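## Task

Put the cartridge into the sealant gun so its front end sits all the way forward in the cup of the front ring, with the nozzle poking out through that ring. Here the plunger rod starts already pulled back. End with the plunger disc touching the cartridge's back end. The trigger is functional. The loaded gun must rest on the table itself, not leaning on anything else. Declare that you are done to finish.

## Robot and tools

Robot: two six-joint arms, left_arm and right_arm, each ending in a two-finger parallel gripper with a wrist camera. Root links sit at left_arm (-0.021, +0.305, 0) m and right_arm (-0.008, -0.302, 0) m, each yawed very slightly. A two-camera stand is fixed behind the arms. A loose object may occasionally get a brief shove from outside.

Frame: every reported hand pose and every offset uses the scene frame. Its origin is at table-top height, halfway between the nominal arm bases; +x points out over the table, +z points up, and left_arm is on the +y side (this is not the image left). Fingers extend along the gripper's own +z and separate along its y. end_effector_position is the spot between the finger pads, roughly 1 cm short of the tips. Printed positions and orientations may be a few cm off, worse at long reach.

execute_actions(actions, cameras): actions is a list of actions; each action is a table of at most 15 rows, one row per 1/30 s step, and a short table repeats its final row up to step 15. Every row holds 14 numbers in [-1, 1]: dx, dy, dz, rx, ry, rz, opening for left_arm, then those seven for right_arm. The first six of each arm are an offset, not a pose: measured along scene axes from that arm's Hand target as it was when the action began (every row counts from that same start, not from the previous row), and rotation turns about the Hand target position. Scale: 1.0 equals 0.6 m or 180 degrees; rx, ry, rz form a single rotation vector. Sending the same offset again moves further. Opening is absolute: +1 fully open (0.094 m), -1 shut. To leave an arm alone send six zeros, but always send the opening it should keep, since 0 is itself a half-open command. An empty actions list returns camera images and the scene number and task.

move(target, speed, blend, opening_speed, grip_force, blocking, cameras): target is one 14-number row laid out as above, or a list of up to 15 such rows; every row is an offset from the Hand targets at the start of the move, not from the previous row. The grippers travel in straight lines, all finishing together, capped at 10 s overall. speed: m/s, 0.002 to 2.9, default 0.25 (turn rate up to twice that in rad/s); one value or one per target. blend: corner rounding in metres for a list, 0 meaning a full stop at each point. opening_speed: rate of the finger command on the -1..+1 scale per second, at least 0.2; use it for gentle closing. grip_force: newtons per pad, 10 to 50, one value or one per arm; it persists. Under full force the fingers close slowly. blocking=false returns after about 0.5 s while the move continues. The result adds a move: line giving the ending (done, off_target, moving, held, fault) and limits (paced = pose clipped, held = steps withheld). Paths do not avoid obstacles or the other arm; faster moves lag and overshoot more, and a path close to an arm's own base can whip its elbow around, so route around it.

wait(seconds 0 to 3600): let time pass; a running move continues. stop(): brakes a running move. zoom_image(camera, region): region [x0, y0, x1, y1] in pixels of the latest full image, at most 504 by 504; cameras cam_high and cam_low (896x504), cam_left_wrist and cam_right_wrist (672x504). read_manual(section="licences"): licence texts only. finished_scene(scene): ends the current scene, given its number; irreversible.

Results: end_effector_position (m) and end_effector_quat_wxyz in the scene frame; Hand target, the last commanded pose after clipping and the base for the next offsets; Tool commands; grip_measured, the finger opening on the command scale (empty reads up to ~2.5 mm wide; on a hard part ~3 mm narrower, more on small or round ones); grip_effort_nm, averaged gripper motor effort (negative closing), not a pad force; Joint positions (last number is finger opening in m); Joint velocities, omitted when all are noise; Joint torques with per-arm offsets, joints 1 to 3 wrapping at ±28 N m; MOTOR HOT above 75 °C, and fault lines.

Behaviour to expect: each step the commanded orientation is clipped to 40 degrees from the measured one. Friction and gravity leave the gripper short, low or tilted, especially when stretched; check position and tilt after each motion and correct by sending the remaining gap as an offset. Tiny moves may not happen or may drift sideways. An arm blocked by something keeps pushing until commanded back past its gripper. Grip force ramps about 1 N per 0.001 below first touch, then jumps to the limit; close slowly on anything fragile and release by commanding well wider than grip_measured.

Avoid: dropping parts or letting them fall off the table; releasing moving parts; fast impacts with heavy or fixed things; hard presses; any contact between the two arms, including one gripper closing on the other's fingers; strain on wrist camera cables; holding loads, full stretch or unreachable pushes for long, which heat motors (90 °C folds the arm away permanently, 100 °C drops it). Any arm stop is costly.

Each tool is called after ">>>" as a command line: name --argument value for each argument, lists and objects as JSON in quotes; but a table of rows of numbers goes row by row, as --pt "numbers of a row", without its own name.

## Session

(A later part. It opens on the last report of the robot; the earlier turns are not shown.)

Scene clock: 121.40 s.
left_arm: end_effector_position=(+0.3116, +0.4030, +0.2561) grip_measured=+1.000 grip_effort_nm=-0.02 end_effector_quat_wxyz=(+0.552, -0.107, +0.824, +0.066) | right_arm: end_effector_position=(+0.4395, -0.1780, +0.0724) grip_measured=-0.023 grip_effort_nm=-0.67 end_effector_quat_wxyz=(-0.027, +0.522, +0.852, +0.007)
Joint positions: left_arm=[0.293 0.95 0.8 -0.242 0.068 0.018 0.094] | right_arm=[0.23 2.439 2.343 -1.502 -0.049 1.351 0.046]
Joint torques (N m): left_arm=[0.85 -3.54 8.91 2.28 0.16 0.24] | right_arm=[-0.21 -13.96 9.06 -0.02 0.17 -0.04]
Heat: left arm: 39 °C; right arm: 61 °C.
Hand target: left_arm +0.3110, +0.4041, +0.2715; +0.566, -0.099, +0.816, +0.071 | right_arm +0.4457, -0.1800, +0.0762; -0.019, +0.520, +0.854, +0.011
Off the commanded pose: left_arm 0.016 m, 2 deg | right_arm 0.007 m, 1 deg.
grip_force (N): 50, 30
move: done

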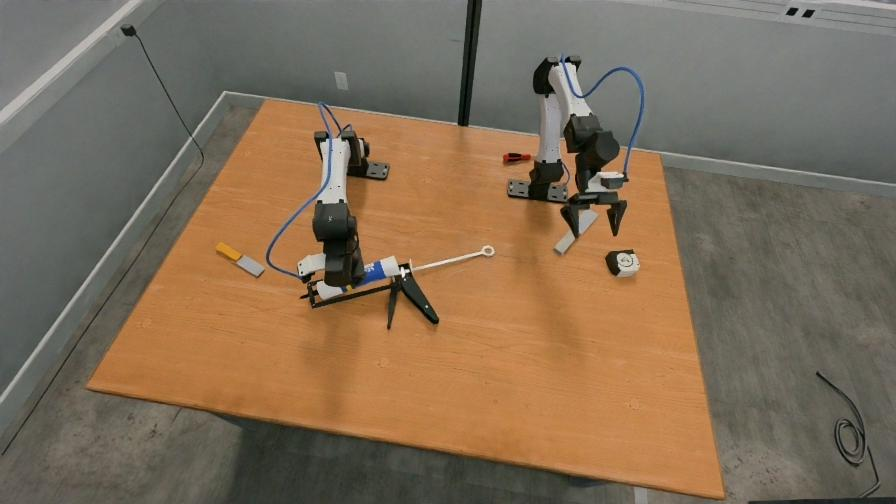

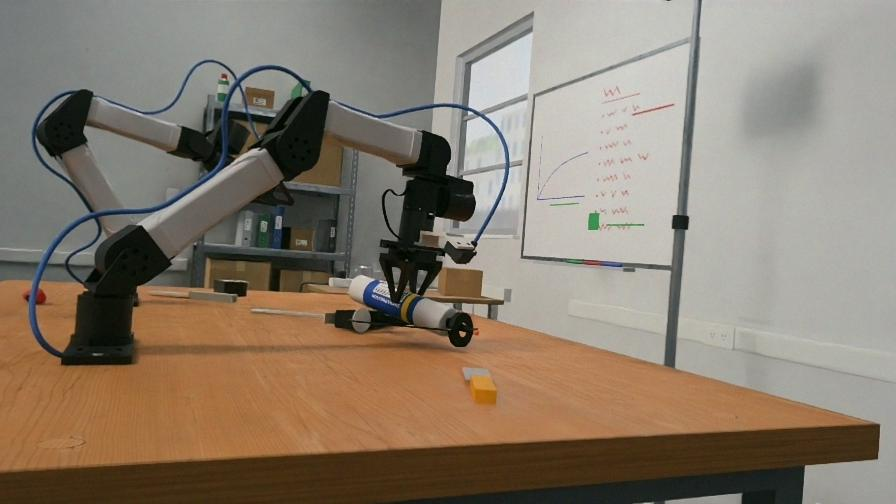

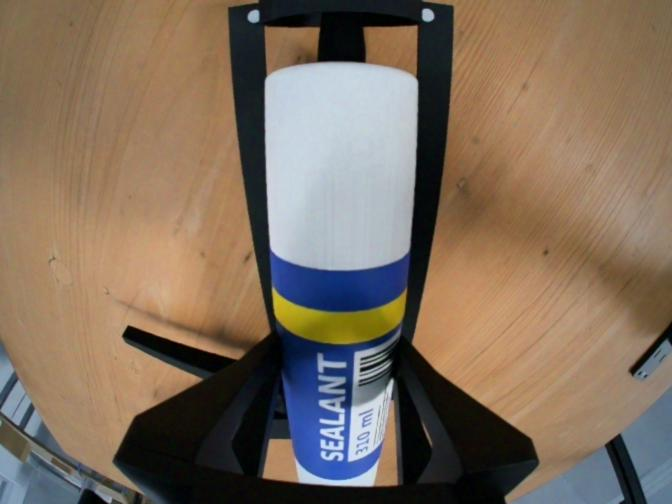

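>>> move --target '[0,0,0,0,0,0,1,0,0,-0.009,0,0,0,-0.1]' --speed 0.03 --cameras '["cam_high","cam_low","cam_right_wrist"]'

>>> zoom_image --camera "cam_low" --region '[420, 300, 490, 360]'

>>> zoom_image --camera "cam_right_wrist" --region '[200, 0, 500, 340]'

Scene clock: 123.23 s.
left_arm: end_effector_position=(+0.3116, +0.4030, +0.2561) grip_measured=+1.000 grip_effort_nm=-0.02 end_effector_quat_wxyz=(+0.552, -0.107, +0.824, +0.066) | right_arm: end_effector_position=(+0.4402, -0.1778, +0.0724) grip_measured=-0.023 grip_effort_nm=-0.67 end_effector_quat_wxyz=(-0.026, +0.522, +0.852, +0.008)
Joint positions: left_arm=[0.293 0.95 0.8 -0.242 0.068 0.018 0.094] | right_arm=[0.23 2.439 2.343 -1.499 -0.049 1.35 0.046]
Joint torques (N m): left_arm=[0.85 -3.54 8.92 2.28 0.15 0.24] | right_arm=[-0.38 -14.2 6.71 0.18 0.19 0]
Heat: left arm: 39 °C; right arm: 61 °C.
Hand target: left_arm +0.3110, +0.4041, +0.2715; +0.566, -0.099, +0.816, +0.071 | right_arm +0.4457, -0.1800, +0.0708; -0.019, +0.520, +0.854, +0.011
Off the commanded pose: left_arm 0.015 m, 2 deg | right_arm 0.006 m, 1 deg.
grip_force (N): 50, 30
move: done

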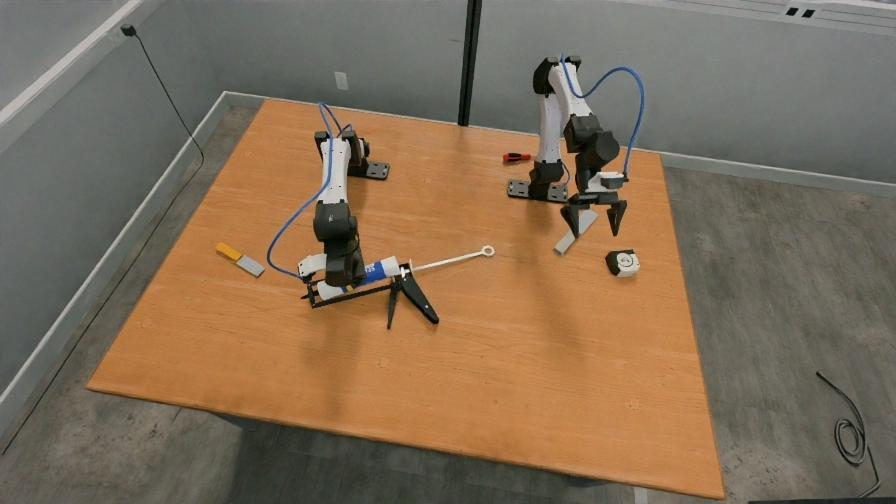

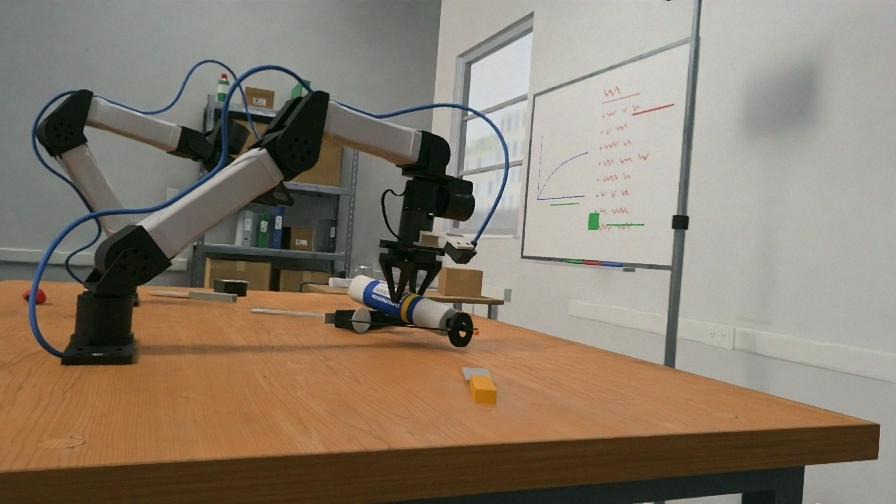

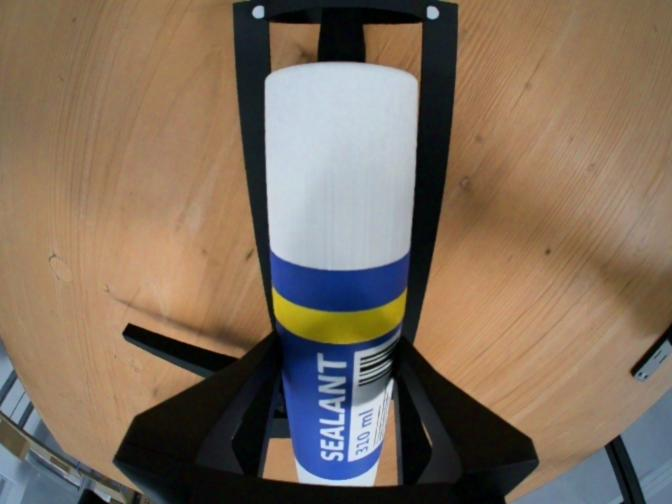

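Scaled by 7.200 from the camera's image (finer frame: 1280x720).

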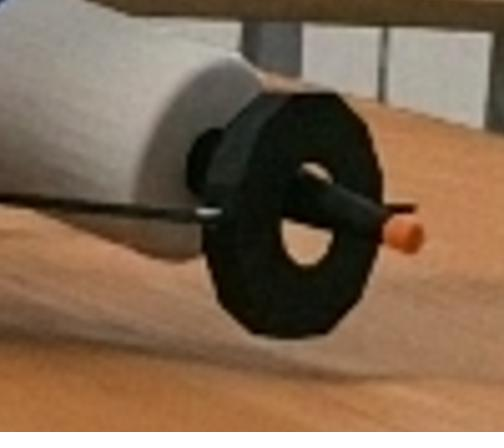

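Scaled by 1.482 from the camera's image (finer frame: 960x720).

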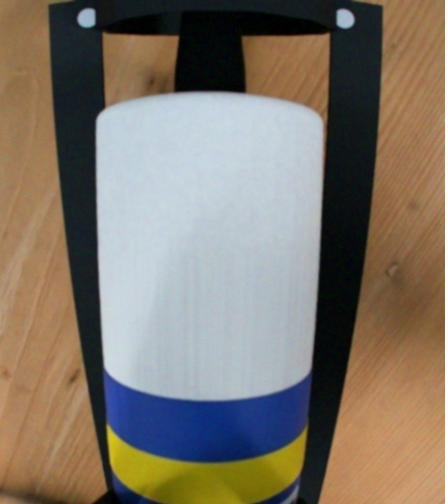

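>>> move --target '[0,0,0,0,0,0,1,0,0,-0.006,0,0,0,-0.1]' --speed 0.03 --cameras '["cam_low","cam_right_wrist"]'

>>> zoom_image --camera "cam_low" --region '[420, 300, 490, 360]'

>>> zoom_image --camera "cam_right_wrist" --region '[200, 0, 500, 340]'

Scene clock: 124.67 s.
left_arm: end_effector_position=(+0.3116, +0.4030, +0.2561) grip_measured=+1.000 grip_effort_nm=-0.02 end_effector_quat_wxyz=(+0.552, -0.107, +0.824, +0.066) | right_arm: end_effector_position=(+0.4429, -0.1772, +0.0724) grip_measured=-0.023 grip_effort_nm=-0.67 end_effector_quat_wxyz=(-0.022, +0.522, +0.853, +0.012)
Joint positions: left_arm=[0.293 0.95 0.8 -0.242 0.068 0.018 0.094] | right_arm=[0.23 2.439 2.343 -1.488 -0.049 1.35 0.046]
Joint torques (N m): left_arm=[0.85 -3.54 8.92 2.28 0.15 0.24] | right_arm=[-0.64 -14.42 5.16 0.27 0.19 -0.01]
Heat: left arm: 39 °C; right arm: 61 °C.
Hand target: left_arm +0.3110, +0.4041, +0.2715; +0.566, -0.099, +0.816, +0.071 | right_arm +0.4456, -0.1800, +0.0672; -0.019, +0.520, +0.854, +0.011
Off the commanded pose: left_arm 0.015 m, 2 deg | right_arm 0.007 m, 0 deg.
grip_force (N): 50, 30
move: done

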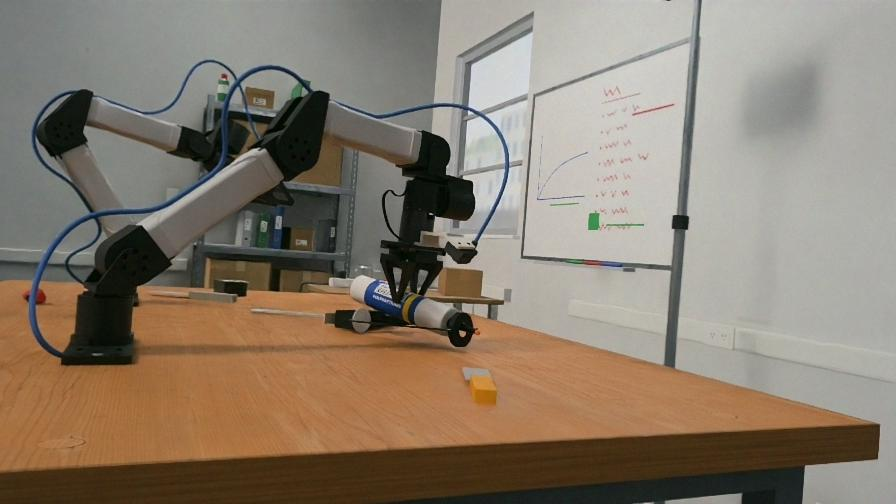

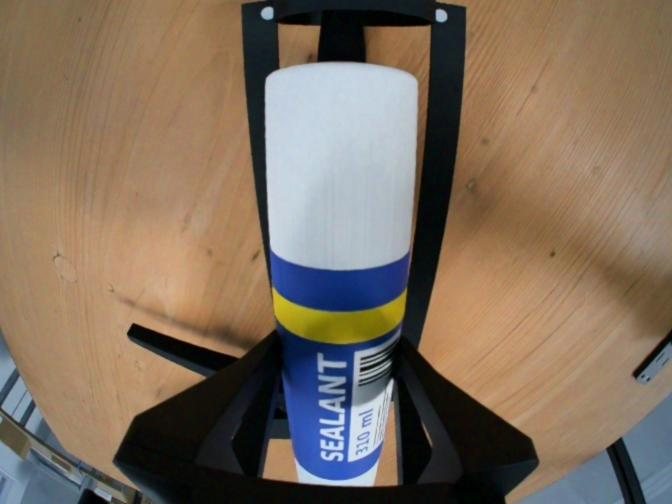

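Scaled by 7.200 from the camera's image (finer frame: 1280x720).

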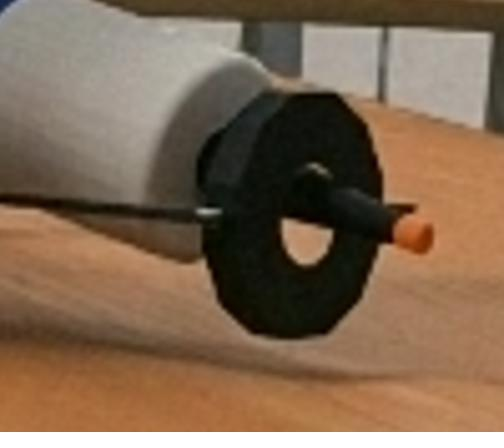

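Scaled by 1.482 from the camera's image (finer frame: 960x720).

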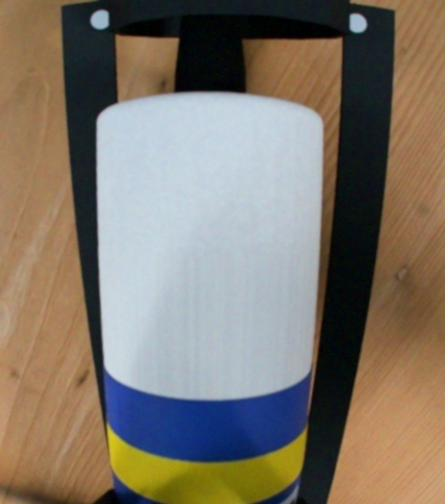

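>>> move --target '[0,0,0,0,0,0,1,-0.003,0,-0.006,0,0,0,-0.1]' --speed 0.03 --cameras '["cam_low","cam_right_wrist"]'

>>> zoom_image --camera "cam_low" --region '[420, 300, 490, 360]'

>>> zoom_image --camera "cam_right_wrist" --region '[200, 0, 500, 340]'

Scene clock: 126.27 s.
left_arm: end_effector_position=(+0.3116, +0.4030, +0.2561) grip_measured=+1.000 grip_effort_nm=-0.02 end_effector_quat_wxyz=(+0.552, -0.107, +0.824, +0.066) | right_arm: end_effector_position=(+0.4405, -0.1778, +0.0624) grip_measured=-0.023 grip_effort_nm=-0.67 end_effector_quat_wxyz=(-0.027, +0.522, +0.852, +0.007)
Joint positions: left_arm=[0.293 0.95 0.8 -0.242 0.068 0.018 0.094] | right_arm=[0.23 2.439 2.303 -1.463 -0.049 1.35 0.046]
Joint torques (N m): left_arm=[0.84 -3.55 8.91 2.28 0.15 0.24] | right_arm=[-0.46 -15.82 5.24 0.22 0.18 0]
Heat: left arm: 39 °C; right arm: 62 °C.
Hand target: left_arm +0.3110, +0.4041, +0.2715; +0.566, -0.099, +0.816, +0.071 | right_arm +0.4438, -0.1800, +0.0636; -0.019, +0.520, +0.854, +0.011
Off the commanded pose: left_arm 0.015 m, 2 deg | right_arm 0.004 m, 1 deg.
grip_force (N): 50, 30
move: done

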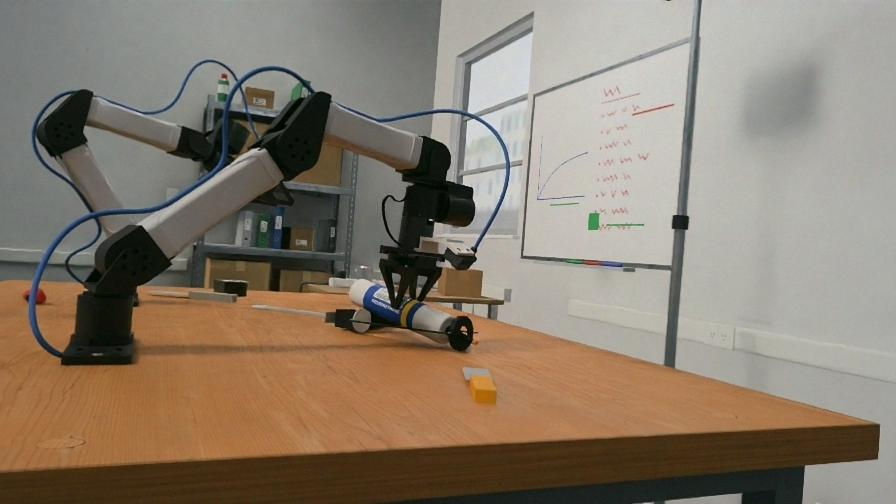

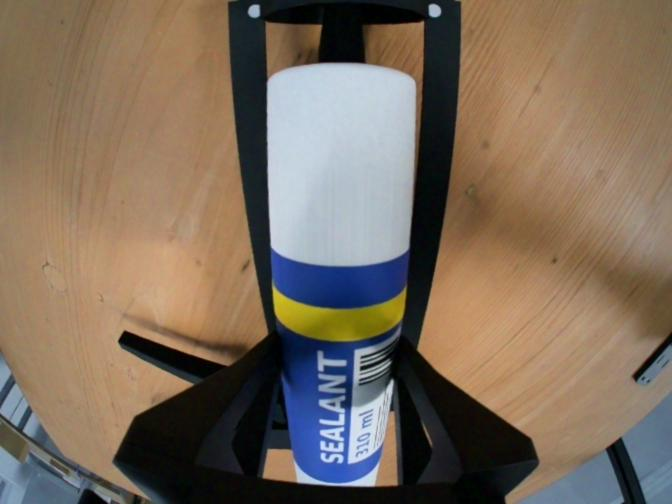

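Scaled by 7.200 from the camera's image (finer frame: 1280x720).

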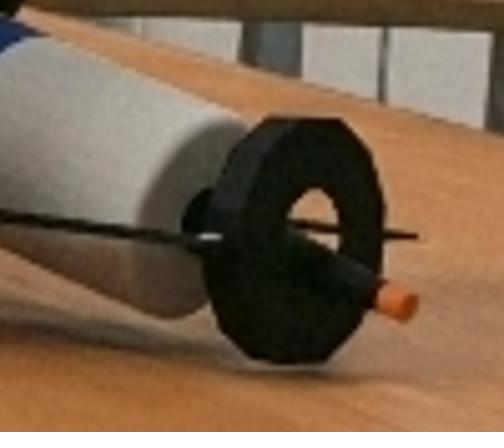

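Scaled by 1.482 from the camera's image (finer frame: 960x720).

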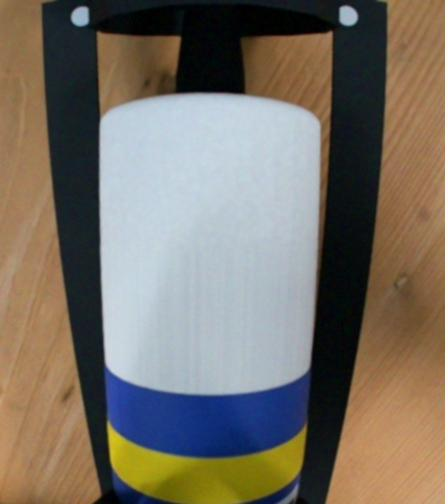

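>>> move --target '[0,0,0,0,0,0,1,0.001,0,0.022,0,0,0,-0.1]' --speed 0.03 --cameras '["cam_low","cam_right_wrist"]'

>>> zoom_image --camera "cam_low" --region '[420, 300, 490, 360]'

>>> zoom_image --camera "cam_right_wrist" --region '[200, 0, 500, 340]'

Scene clock: 129.33 s.
left_arm: end_effector_position=(+0.3116, +0.4030, +0.2561) grip_measured=+1.000 grip_effort_nm=-0.02 end_effector_quat_wxyz=(+0.552, -0.107, +0.824, +0.066) | right_arm: end_effector_position=(+0.4397, -0.1780, +0.0652) grip_measured=-0.023 grip_effort_nm=-0.66 end_effector_quat_wxyz=(-0.028, +0.522, +0.852, +0.006)
Joint positions: left_arm=[0.293 0.95 0.8 -0.242 0.068 0.018 0.094] | right_arm=[0.23 2.439 2.314 -1.476 -0.049 1.35 0.046]
Joint torques (N m): left_arm=[0.85 -3.54 8.91 2.28 0.15 0.24] | right_arm=[-0.51 -15.17 10.24 -0.24 0.18 -0.02]
Heat: left arm: 39 °C; right arm: 62 °C.
Hand target: left_arm +0.3110, +0.4041, +0.2715; +0.566, -0.099, +0.816, +0.071 | right_arm +0.4445, -0.1800, +0.0768; -0.019, +0.520, +0.854, +0.011
Off the commanded pose: left_arm 0.015 m, 2 deg | right_arm 0.013 m, 1 deg.
grip_force (N): 50, 30
move: off_target (right_arm)

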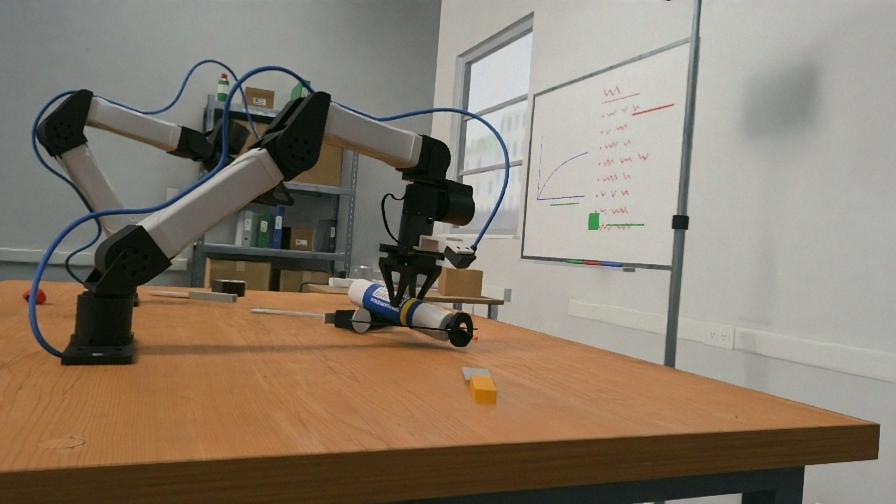

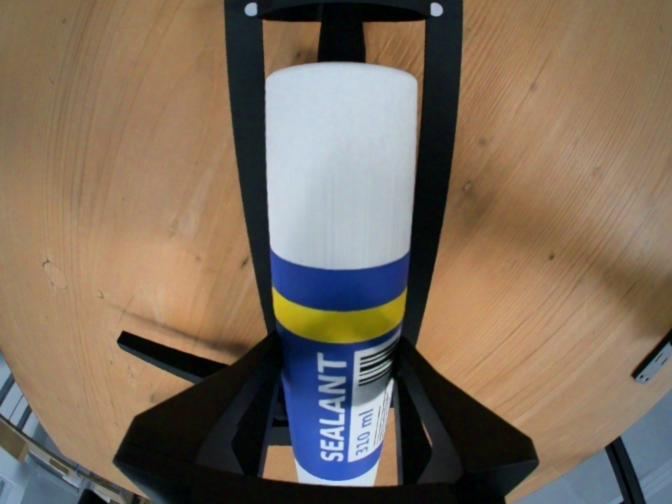

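Scaled by 7.200 from the camera's image (finer frame: 1280x720).

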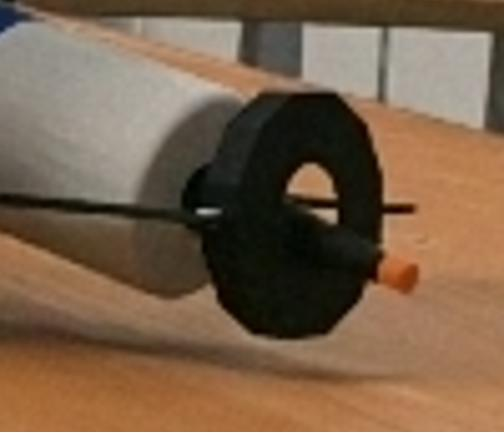

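Scaled by 1.482 from the camera's image (finer frame: 960x720).

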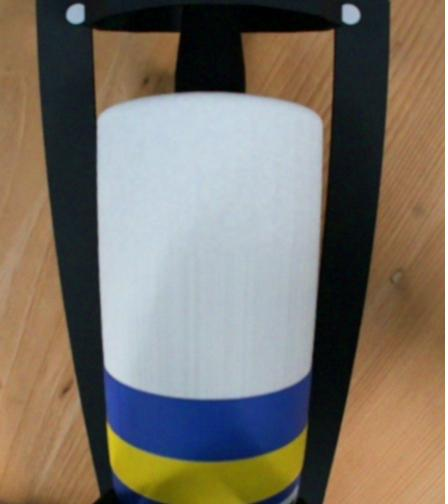

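>>> move --target '[0,0,0,0,0,0,1,0,0,0.008,0,0,0,-0.1]' --speed 0.03 --cameras '["cam_low","cam_right_wrist"]'

>>> zoom_image --camera "cam_low" --region '[420, 300, 490, 360]'

>>> zoom_image --camera "cam_right_wrist" --region '[200, 0, 500, 340]'

Scene clock: 131.47 s.
left_arm: end_effector_position=(+0.3116, +0.4030, +0.2561) grip_measured=+1.000 grip_effort_nm=-0.02 end_effector_quat_wxyz=(+0.552, -0.107, +0.824, +0.066) | right_arm: end_effector_position=(+0.4390, -0.1781, +0.0719) grip_measured=-0.023 grip_effort_nm=-0.66 end_effector_quat_wxyz=(-0.028, +0.522, +0.852, +0.006)
Joint positions: left_arm=[0.293 0.95 0.8 -0.242 0.068 0.018 0.094] | right_arm=[0.23 2.439 2.341 -1.502 -0.049 1.35 0.046]
Joint torques (N m): left_arm=[0.85 -3.54 8.92 2.28 0.15 0.24] | right_arm=[-0.35 -14.28 10.28 -0.17 0.2 0.05]
Heat: left arm: 39 °C; right arm: 63 °C.
Hand target: left_arm +0.3110, +0.4041, +0.2715; +0.566, -0.099, +0.816, +0.071 | right_arm +0.4445, -0.1800, +0.0816; -0.019, +0.520, +0.854, +0.011
Off the commanded pose: left_arm 0.015 m, 2 deg | right_arm 0.011 m, 1 deg.
grip_force (N): 50, 30
move: off_target (right_arm)

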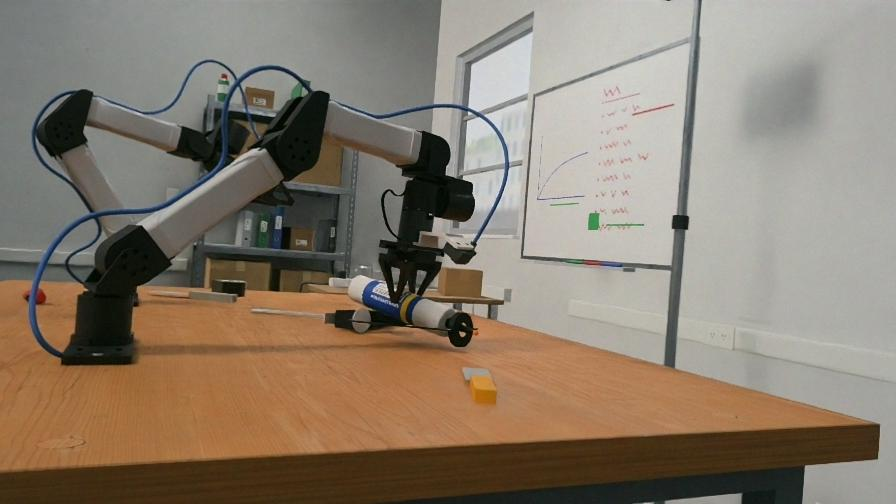

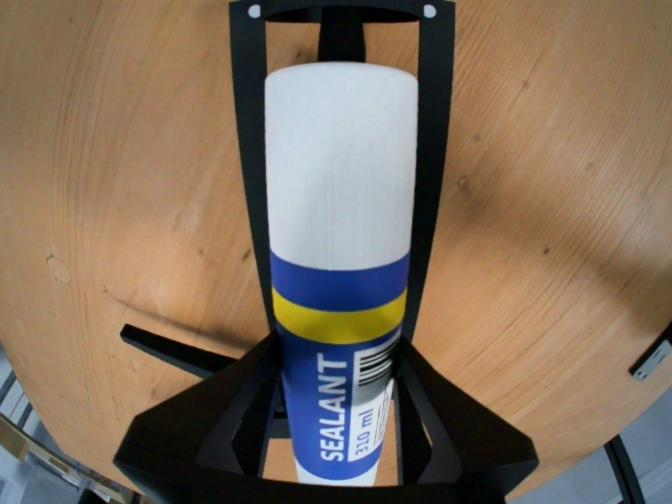

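Scaled by 7.200 from the camera's image (finer frame: 1280x720).

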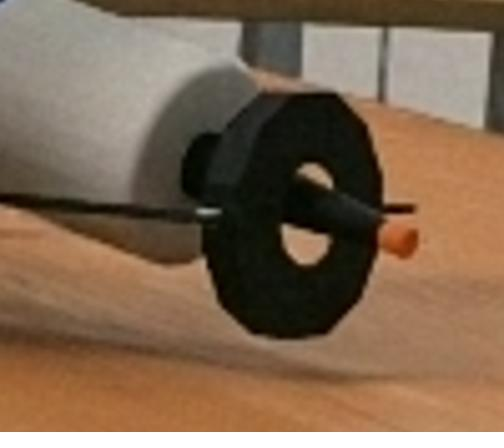

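Scaled by 1.482 from the camera's image (finer frame: 960x720).

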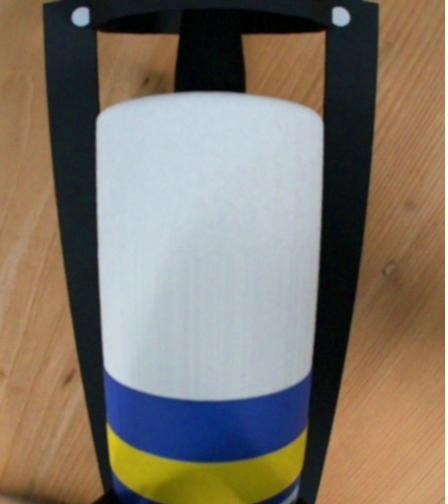

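>>> move --target '[0,0,0,0,0,0,1,0.0075,-0.012,-0.006,0.005,0.0024,0,-0.1]' --speed 0.03 --cameras '["cam_low","cam_right_wrist","cam_high"]'

>>> zoom_image --camera "cam_low" --region '[420, 300, 490, 360]'

>>> zoom_image --camera "cam_right_wrist" --region '[200, 0, 500, 340]'

>>> zoom_image --camera "cam_high" --region '[295, 265, 375, 315]'

Scene clock: 134.80 s.
left_arm: end_effector_position=(+0.3116, +0.4030, +0.2561) grip_measured=+1.000 grip_effort_nm=-0.02 end_effector_quat_wxyz=(+0.552, -0.107, +0.824, +0.066) | right_arm: end_effector_position=(+0.4445, -0.1880, +0.0691) grip_measured=-0.023 grip_effort_nm=-0.66 end_effector_quat_wxyz=(-0.029, +0.523, +0.852, +0.006)
Joint positions: left_arm=[0.293 0.95 0.8 -0.242 0.068 0.018 0.094] | right_arm=[0.206 2.46 2.367 -1.51 -0.049 1.327 0.046]
Joint torques (N m): left_arm=[0.85 -3.55 8.91 2.28 0.15 0.24] | right_arm=[-0.16 -14.24 10.19 -0.16 0.01 0.02]
Heat: left arm: 40 °C; right arm: 63 °C.
Hand target: left_arm +0.3110, +0.4041, +0.2715; +0.566, -0.099, +0.816, +0.071 | right_arm +0.4490, -0.1874, +0.0780; -0.026, +0.520, +0.854, +0.015
Off the commanded pose: left_arm 0.015 m, 2 deg | right_arm 0.010 m, 1 deg.
grip_force (N): 50, 30
move: done
Images, in order (width x height): cam_high 896x504, cam_low 896x504, cam_right_wrist 672x504.

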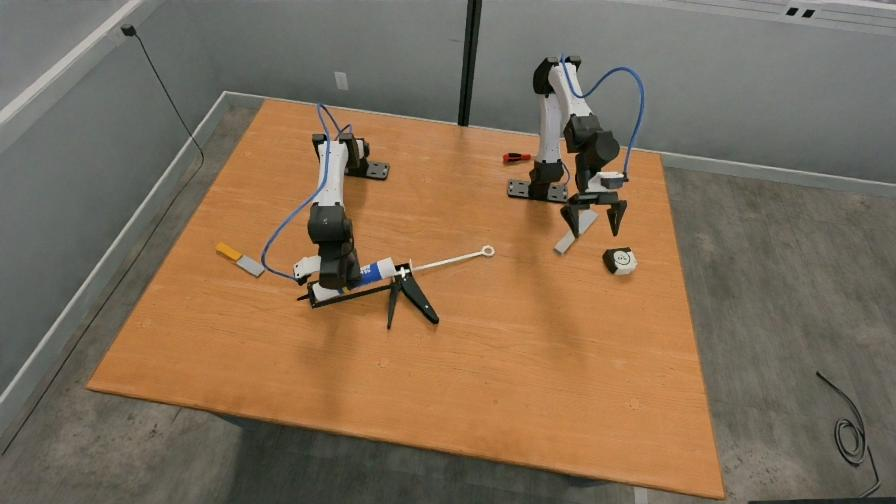

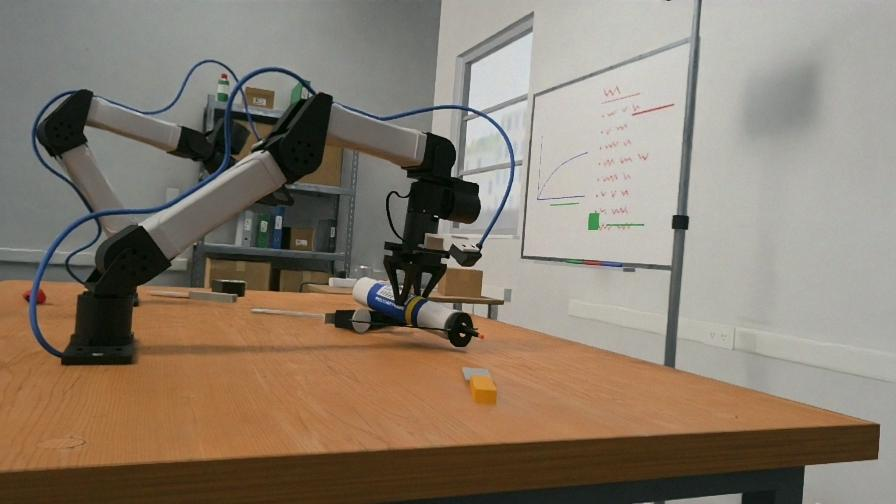

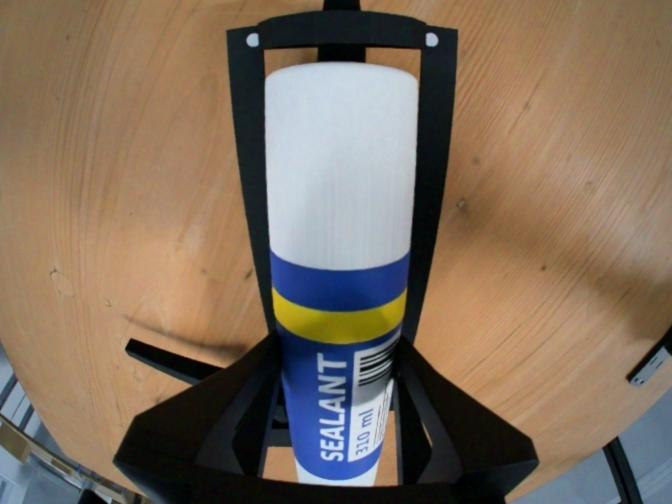

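Scaled by 7.200 from the camera's image (finer frame: 1280x720).

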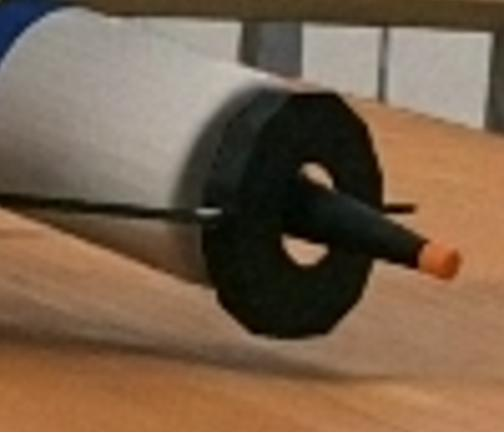

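Scaled by 1.482 from the camera's image (finer frame: 960x720).

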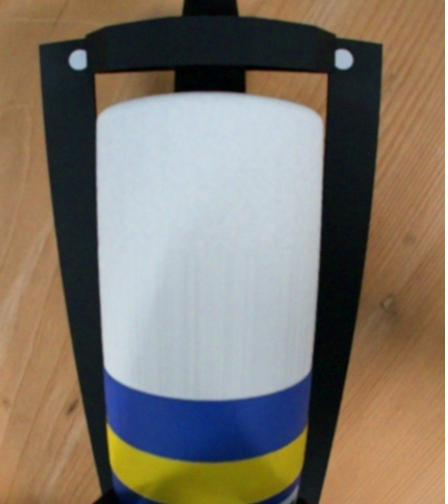

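Scaled by 6.300 from the camera's image (finer frame: 1280x720).

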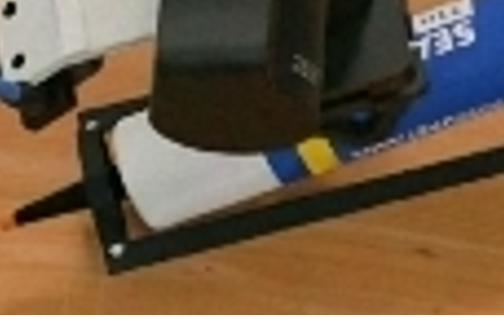

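>>> move --target '[0,0,0,0,0,0,1,0,0,-0.0265,0,0,0,-0.1]' --speed 0.03 --cameras '["cam_low","cam_right_wrist"]'

>>> zoom_image --camera "cam_low" --region '[420, 300, 490, 360]'

>>> zoom_image --camera "cam_right_wrist" --region '[200, 0, 500, 340]'

Scene clock: 140.30 s.
left_arm: end_effector_position=(+0.3116, +0.4030, +0.2561) grip_measured=+1.000 grip_effort_nm=-0.02 end_effector_quat_wxyz=(+0.552, -0.107, +0.824, +0.066) | right_arm: end_effector_position=(+0.4456, -0.1876, +0.0636) grip_measured=-0.023 grip_effort_nm=-0.67 end_effector_quat_wxyz=(-0.028, +0.522, +0.852, +0.007)
Joint positions: left_arm=[0.293 0.95 0.8 -0.242 0.068 0.018 0.094] | right_arm=[0.206 2.46 2.345 -1.486 -0.049 1.327 0.046]
Joint torques (N m): left_arm=[0.85 -3.55 8.91 2.28 0.15 0.24] | right_arm=[-0.39 -15.24 5.3 0.29 0.03 -0.02]
Heat: left arm: 40 °C; right arm: 62 °C.
Hand target: left_arm +0.3110, +0.4041, +0.2715; +0.566, -0.099, +0.816, +0.071 | right_arm +0.4491, -0.1873, +0.0622; -0.026, +0.520, +0.854, +0.016
Off the commanded pose: left_arm 0.015 m, 2 deg | right_arm 0.004 m, 1 deg.
grip_force (N): 50, 30
move: done

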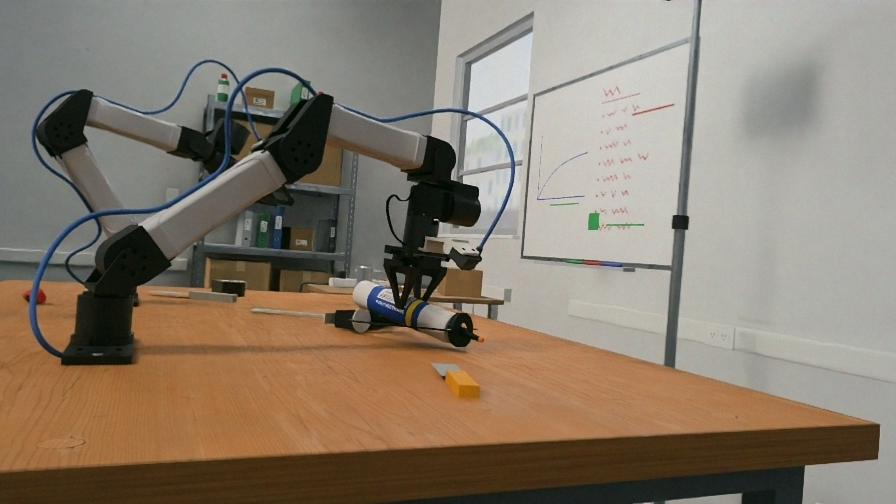

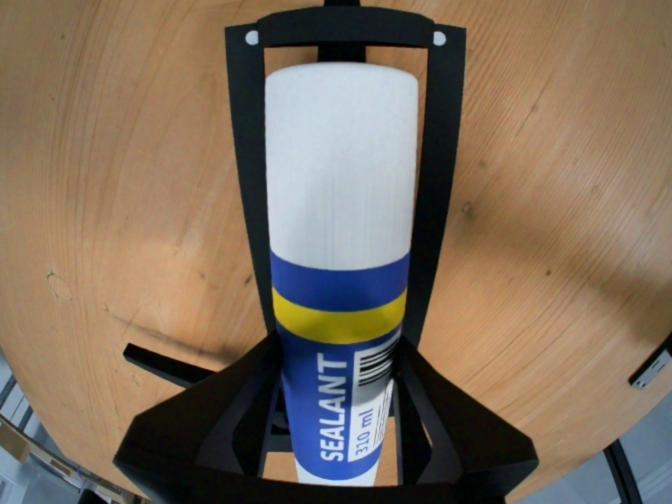

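Scaled by 7.200 from the camera's image (finer frame: 1280x720).

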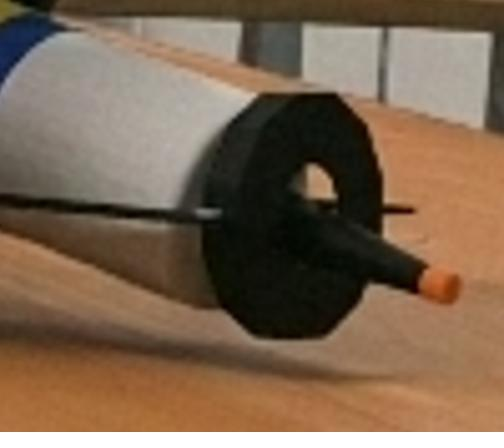

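Scaled by 1.482 from the camera's image (finer frame: 960x720).

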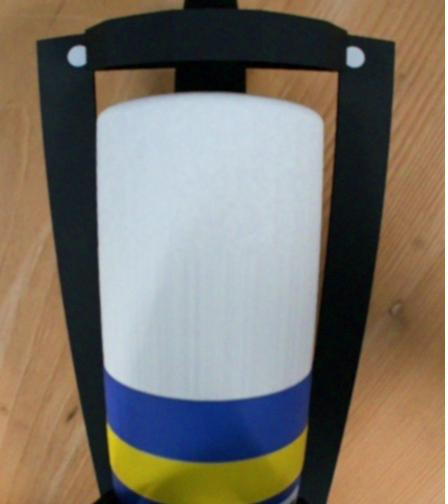

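>>> wait --seconds 0.1 --cameras '["cam_high"]'

>>> zoom_image --camera "cam_high" --region '[360, 235, 440, 285]'

>>> zoom_image --camera "cam_low" --region '[320, 260, 500, 360]'

Scene clock: 141.83 s.
left_arm: end_effector_position=(+0.3116, +0.4030, +0.2561) grip_measured=+1.000 grip_effort_nm=-0.02 end_effector_quat_wxyz=(+0.552, -0.107, +0.824, +0.066) | right_arm: end_effector_position=(+0.4456, -0.1876, +0.0636) grip_measured=-0.023 grip_effort_nm=-0.66 end_effector_quat_wxyz=(-0.028, +0.522, +0.852, +0.007)
Joint positions: left_arm=[0.293 0.95 0.8 -0.242 0.068 0.018 0.094] | right_arm=[0.206 2.46 2.345 -1.486 -0.049 1.327 0.046]
Joint torques (N m): left_arm=[0.84 -3.54 8.91 2.28 0.15 0.24] | right_arm=[-0.44 -15.2 5.38 0.31 0 -0.01]
Heat: left arm: 40 °C; right arm: 62 °C.
Hand target: left_arm +0.3110, +0.4041, +0.2715; +0.566, -0.099, +0.816, +0.071 | right_arm +0.4491, -0.1873, +0.0622; -0.026, +0.520, +0.854, +0.016
Tool commands: left_gripper/opening=+1.0 right_gripper/opening=-0.1
Off the commanded pose: left_arm 0.015 m, 2 deg | right_arm 0.004 m, 1 deg.
grip_force (N): 50, 30
wait: 0.10 s; at rest from the start

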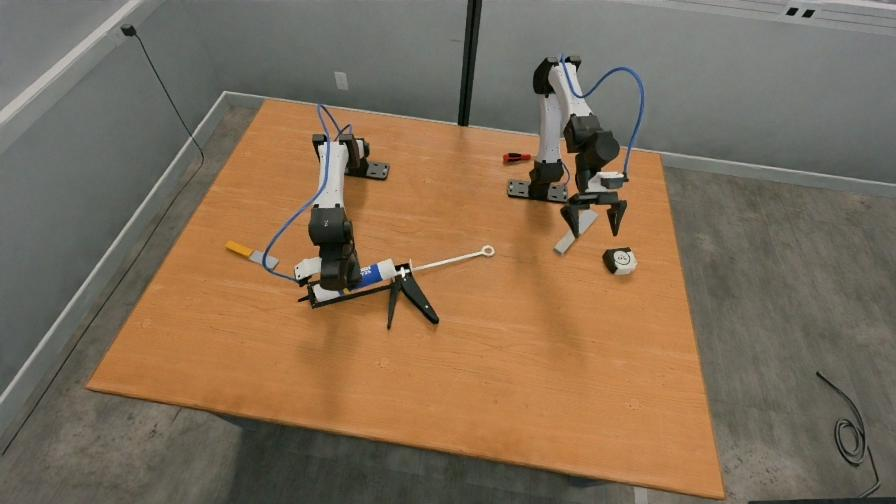

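Scaled by 6.300 from the camera's image (finer frame: 1280x720).

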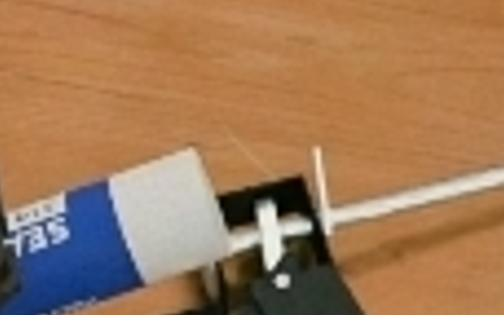

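This scene's latest camera images include none from cam_low. They are from: cam_high. cam_low's image comes with the result of a call that names it in "cameras".

>>> move --target '[0,0,0,0,0,0,1,0.0055,-0.0135,0.015,0,0,0,-0.1]' --speed 0.03 --cameras '["cam_low","cam_right_wrist","cam_high"]'

>>> zoom_image --camera "cam_low" --region '[420, 300, 490, 360]'

>>> zoom_image --camera "cam_right_wrist" --region '[200, 0, 500, 340]'

>>> zoom_image --camera "cam_high" --region '[360, 235, 440, 285]'

Scene clock: 144.70 s.
left_arm: end_effector_position=(+0.3116, +0.4030, +0.2561) grip_measured=+1.000 grip_effort_nm=-0.02 end_effector_quat_wxyz=(+0.552, -0.107, +0.824, +0.066) | right_arm: end_effector_position=(+0.4472, -0.1951, +0.0636) grip_measured=-0.023 grip_effort_nm=-0.67 end_effector_quat_wxyz=(-0.028, +0.522, +0.853, +0.007)
Joint positions: left_arm=[0.293 0.95 0.8 -0.242 0.068 0.018 0.094] | right_arm=[0.19 2.46 2.345 -1.487 -0.049 1.31 0.046]
Joint torques (N m): left_arm=[0.84 -3.54 8.91 2.28 0.15 0.24] | right_arm=[-0.42 -14.06 10.28 -0.18 0.04 -0.04]
Heat: left arm: 40 °C; right arm: 62 °C.
Hand target: left_arm +0.3110, +0.4041, +0.2715; +0.566, -0.099, +0.816, +0.071 | right_arm +0.4523, -0.1953, +0.0712; -0.026, +0.520, +0.854, +0.016
Off the commanded pose: left_arm 0.015 m, 2 deg | right_arm 0.009 m, 1 deg.
grip_force (N): 50, 30
move: done
Images, in order (width x height): cam_high 896x504, cam_low 896x504, cam_right_wrist 672x504.

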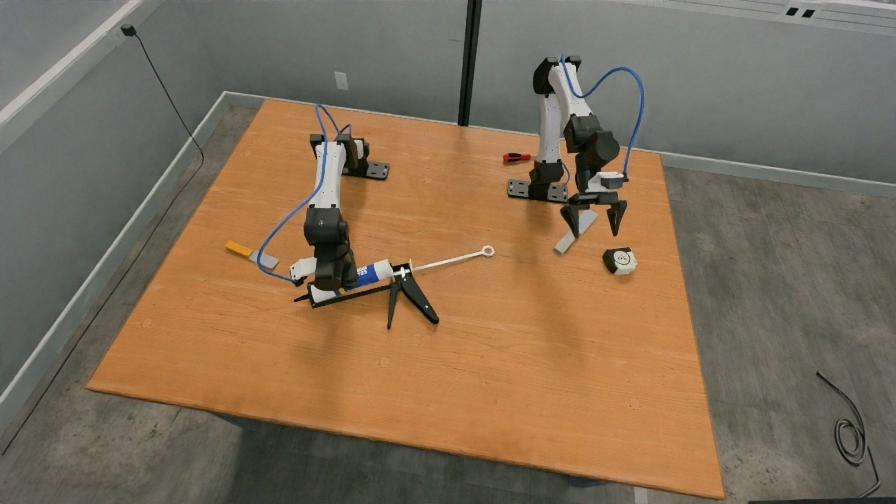

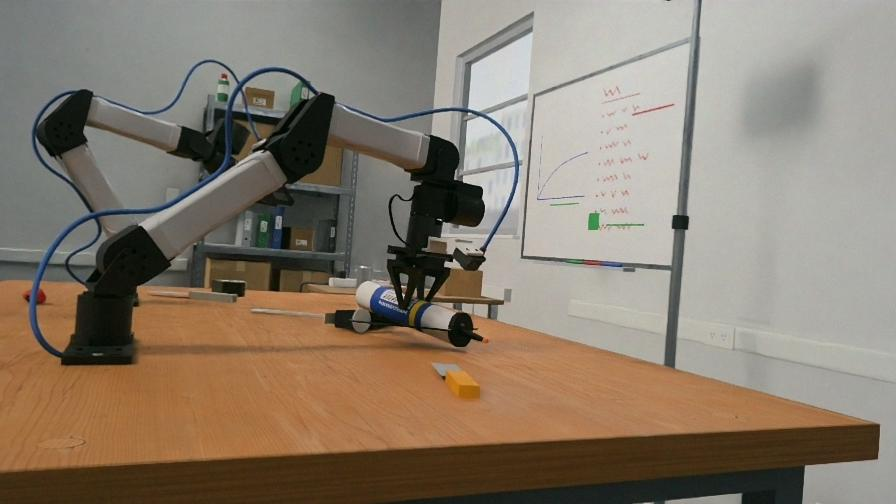

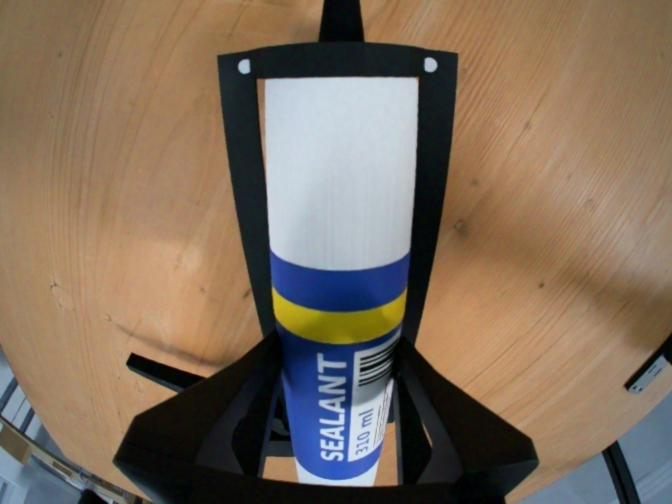

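Scaled by 7.200 from the camera's image (finer frame: 1280x720).

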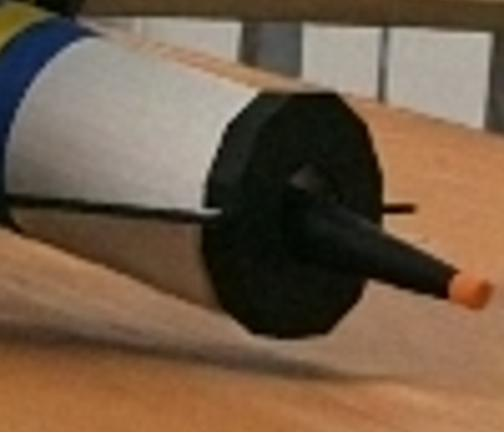

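Scaled by 1.482 from the camera's image (finer frame: 960x720).

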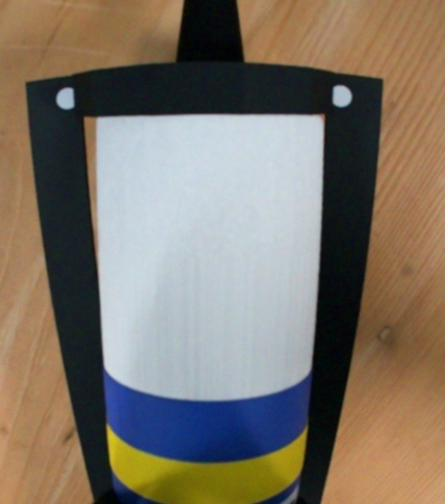

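Scaled by 6.300 from the camera's image (finer frame: 1280x720).

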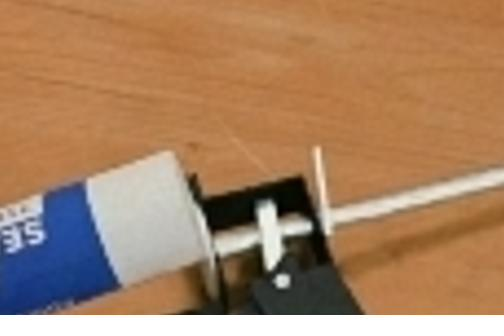

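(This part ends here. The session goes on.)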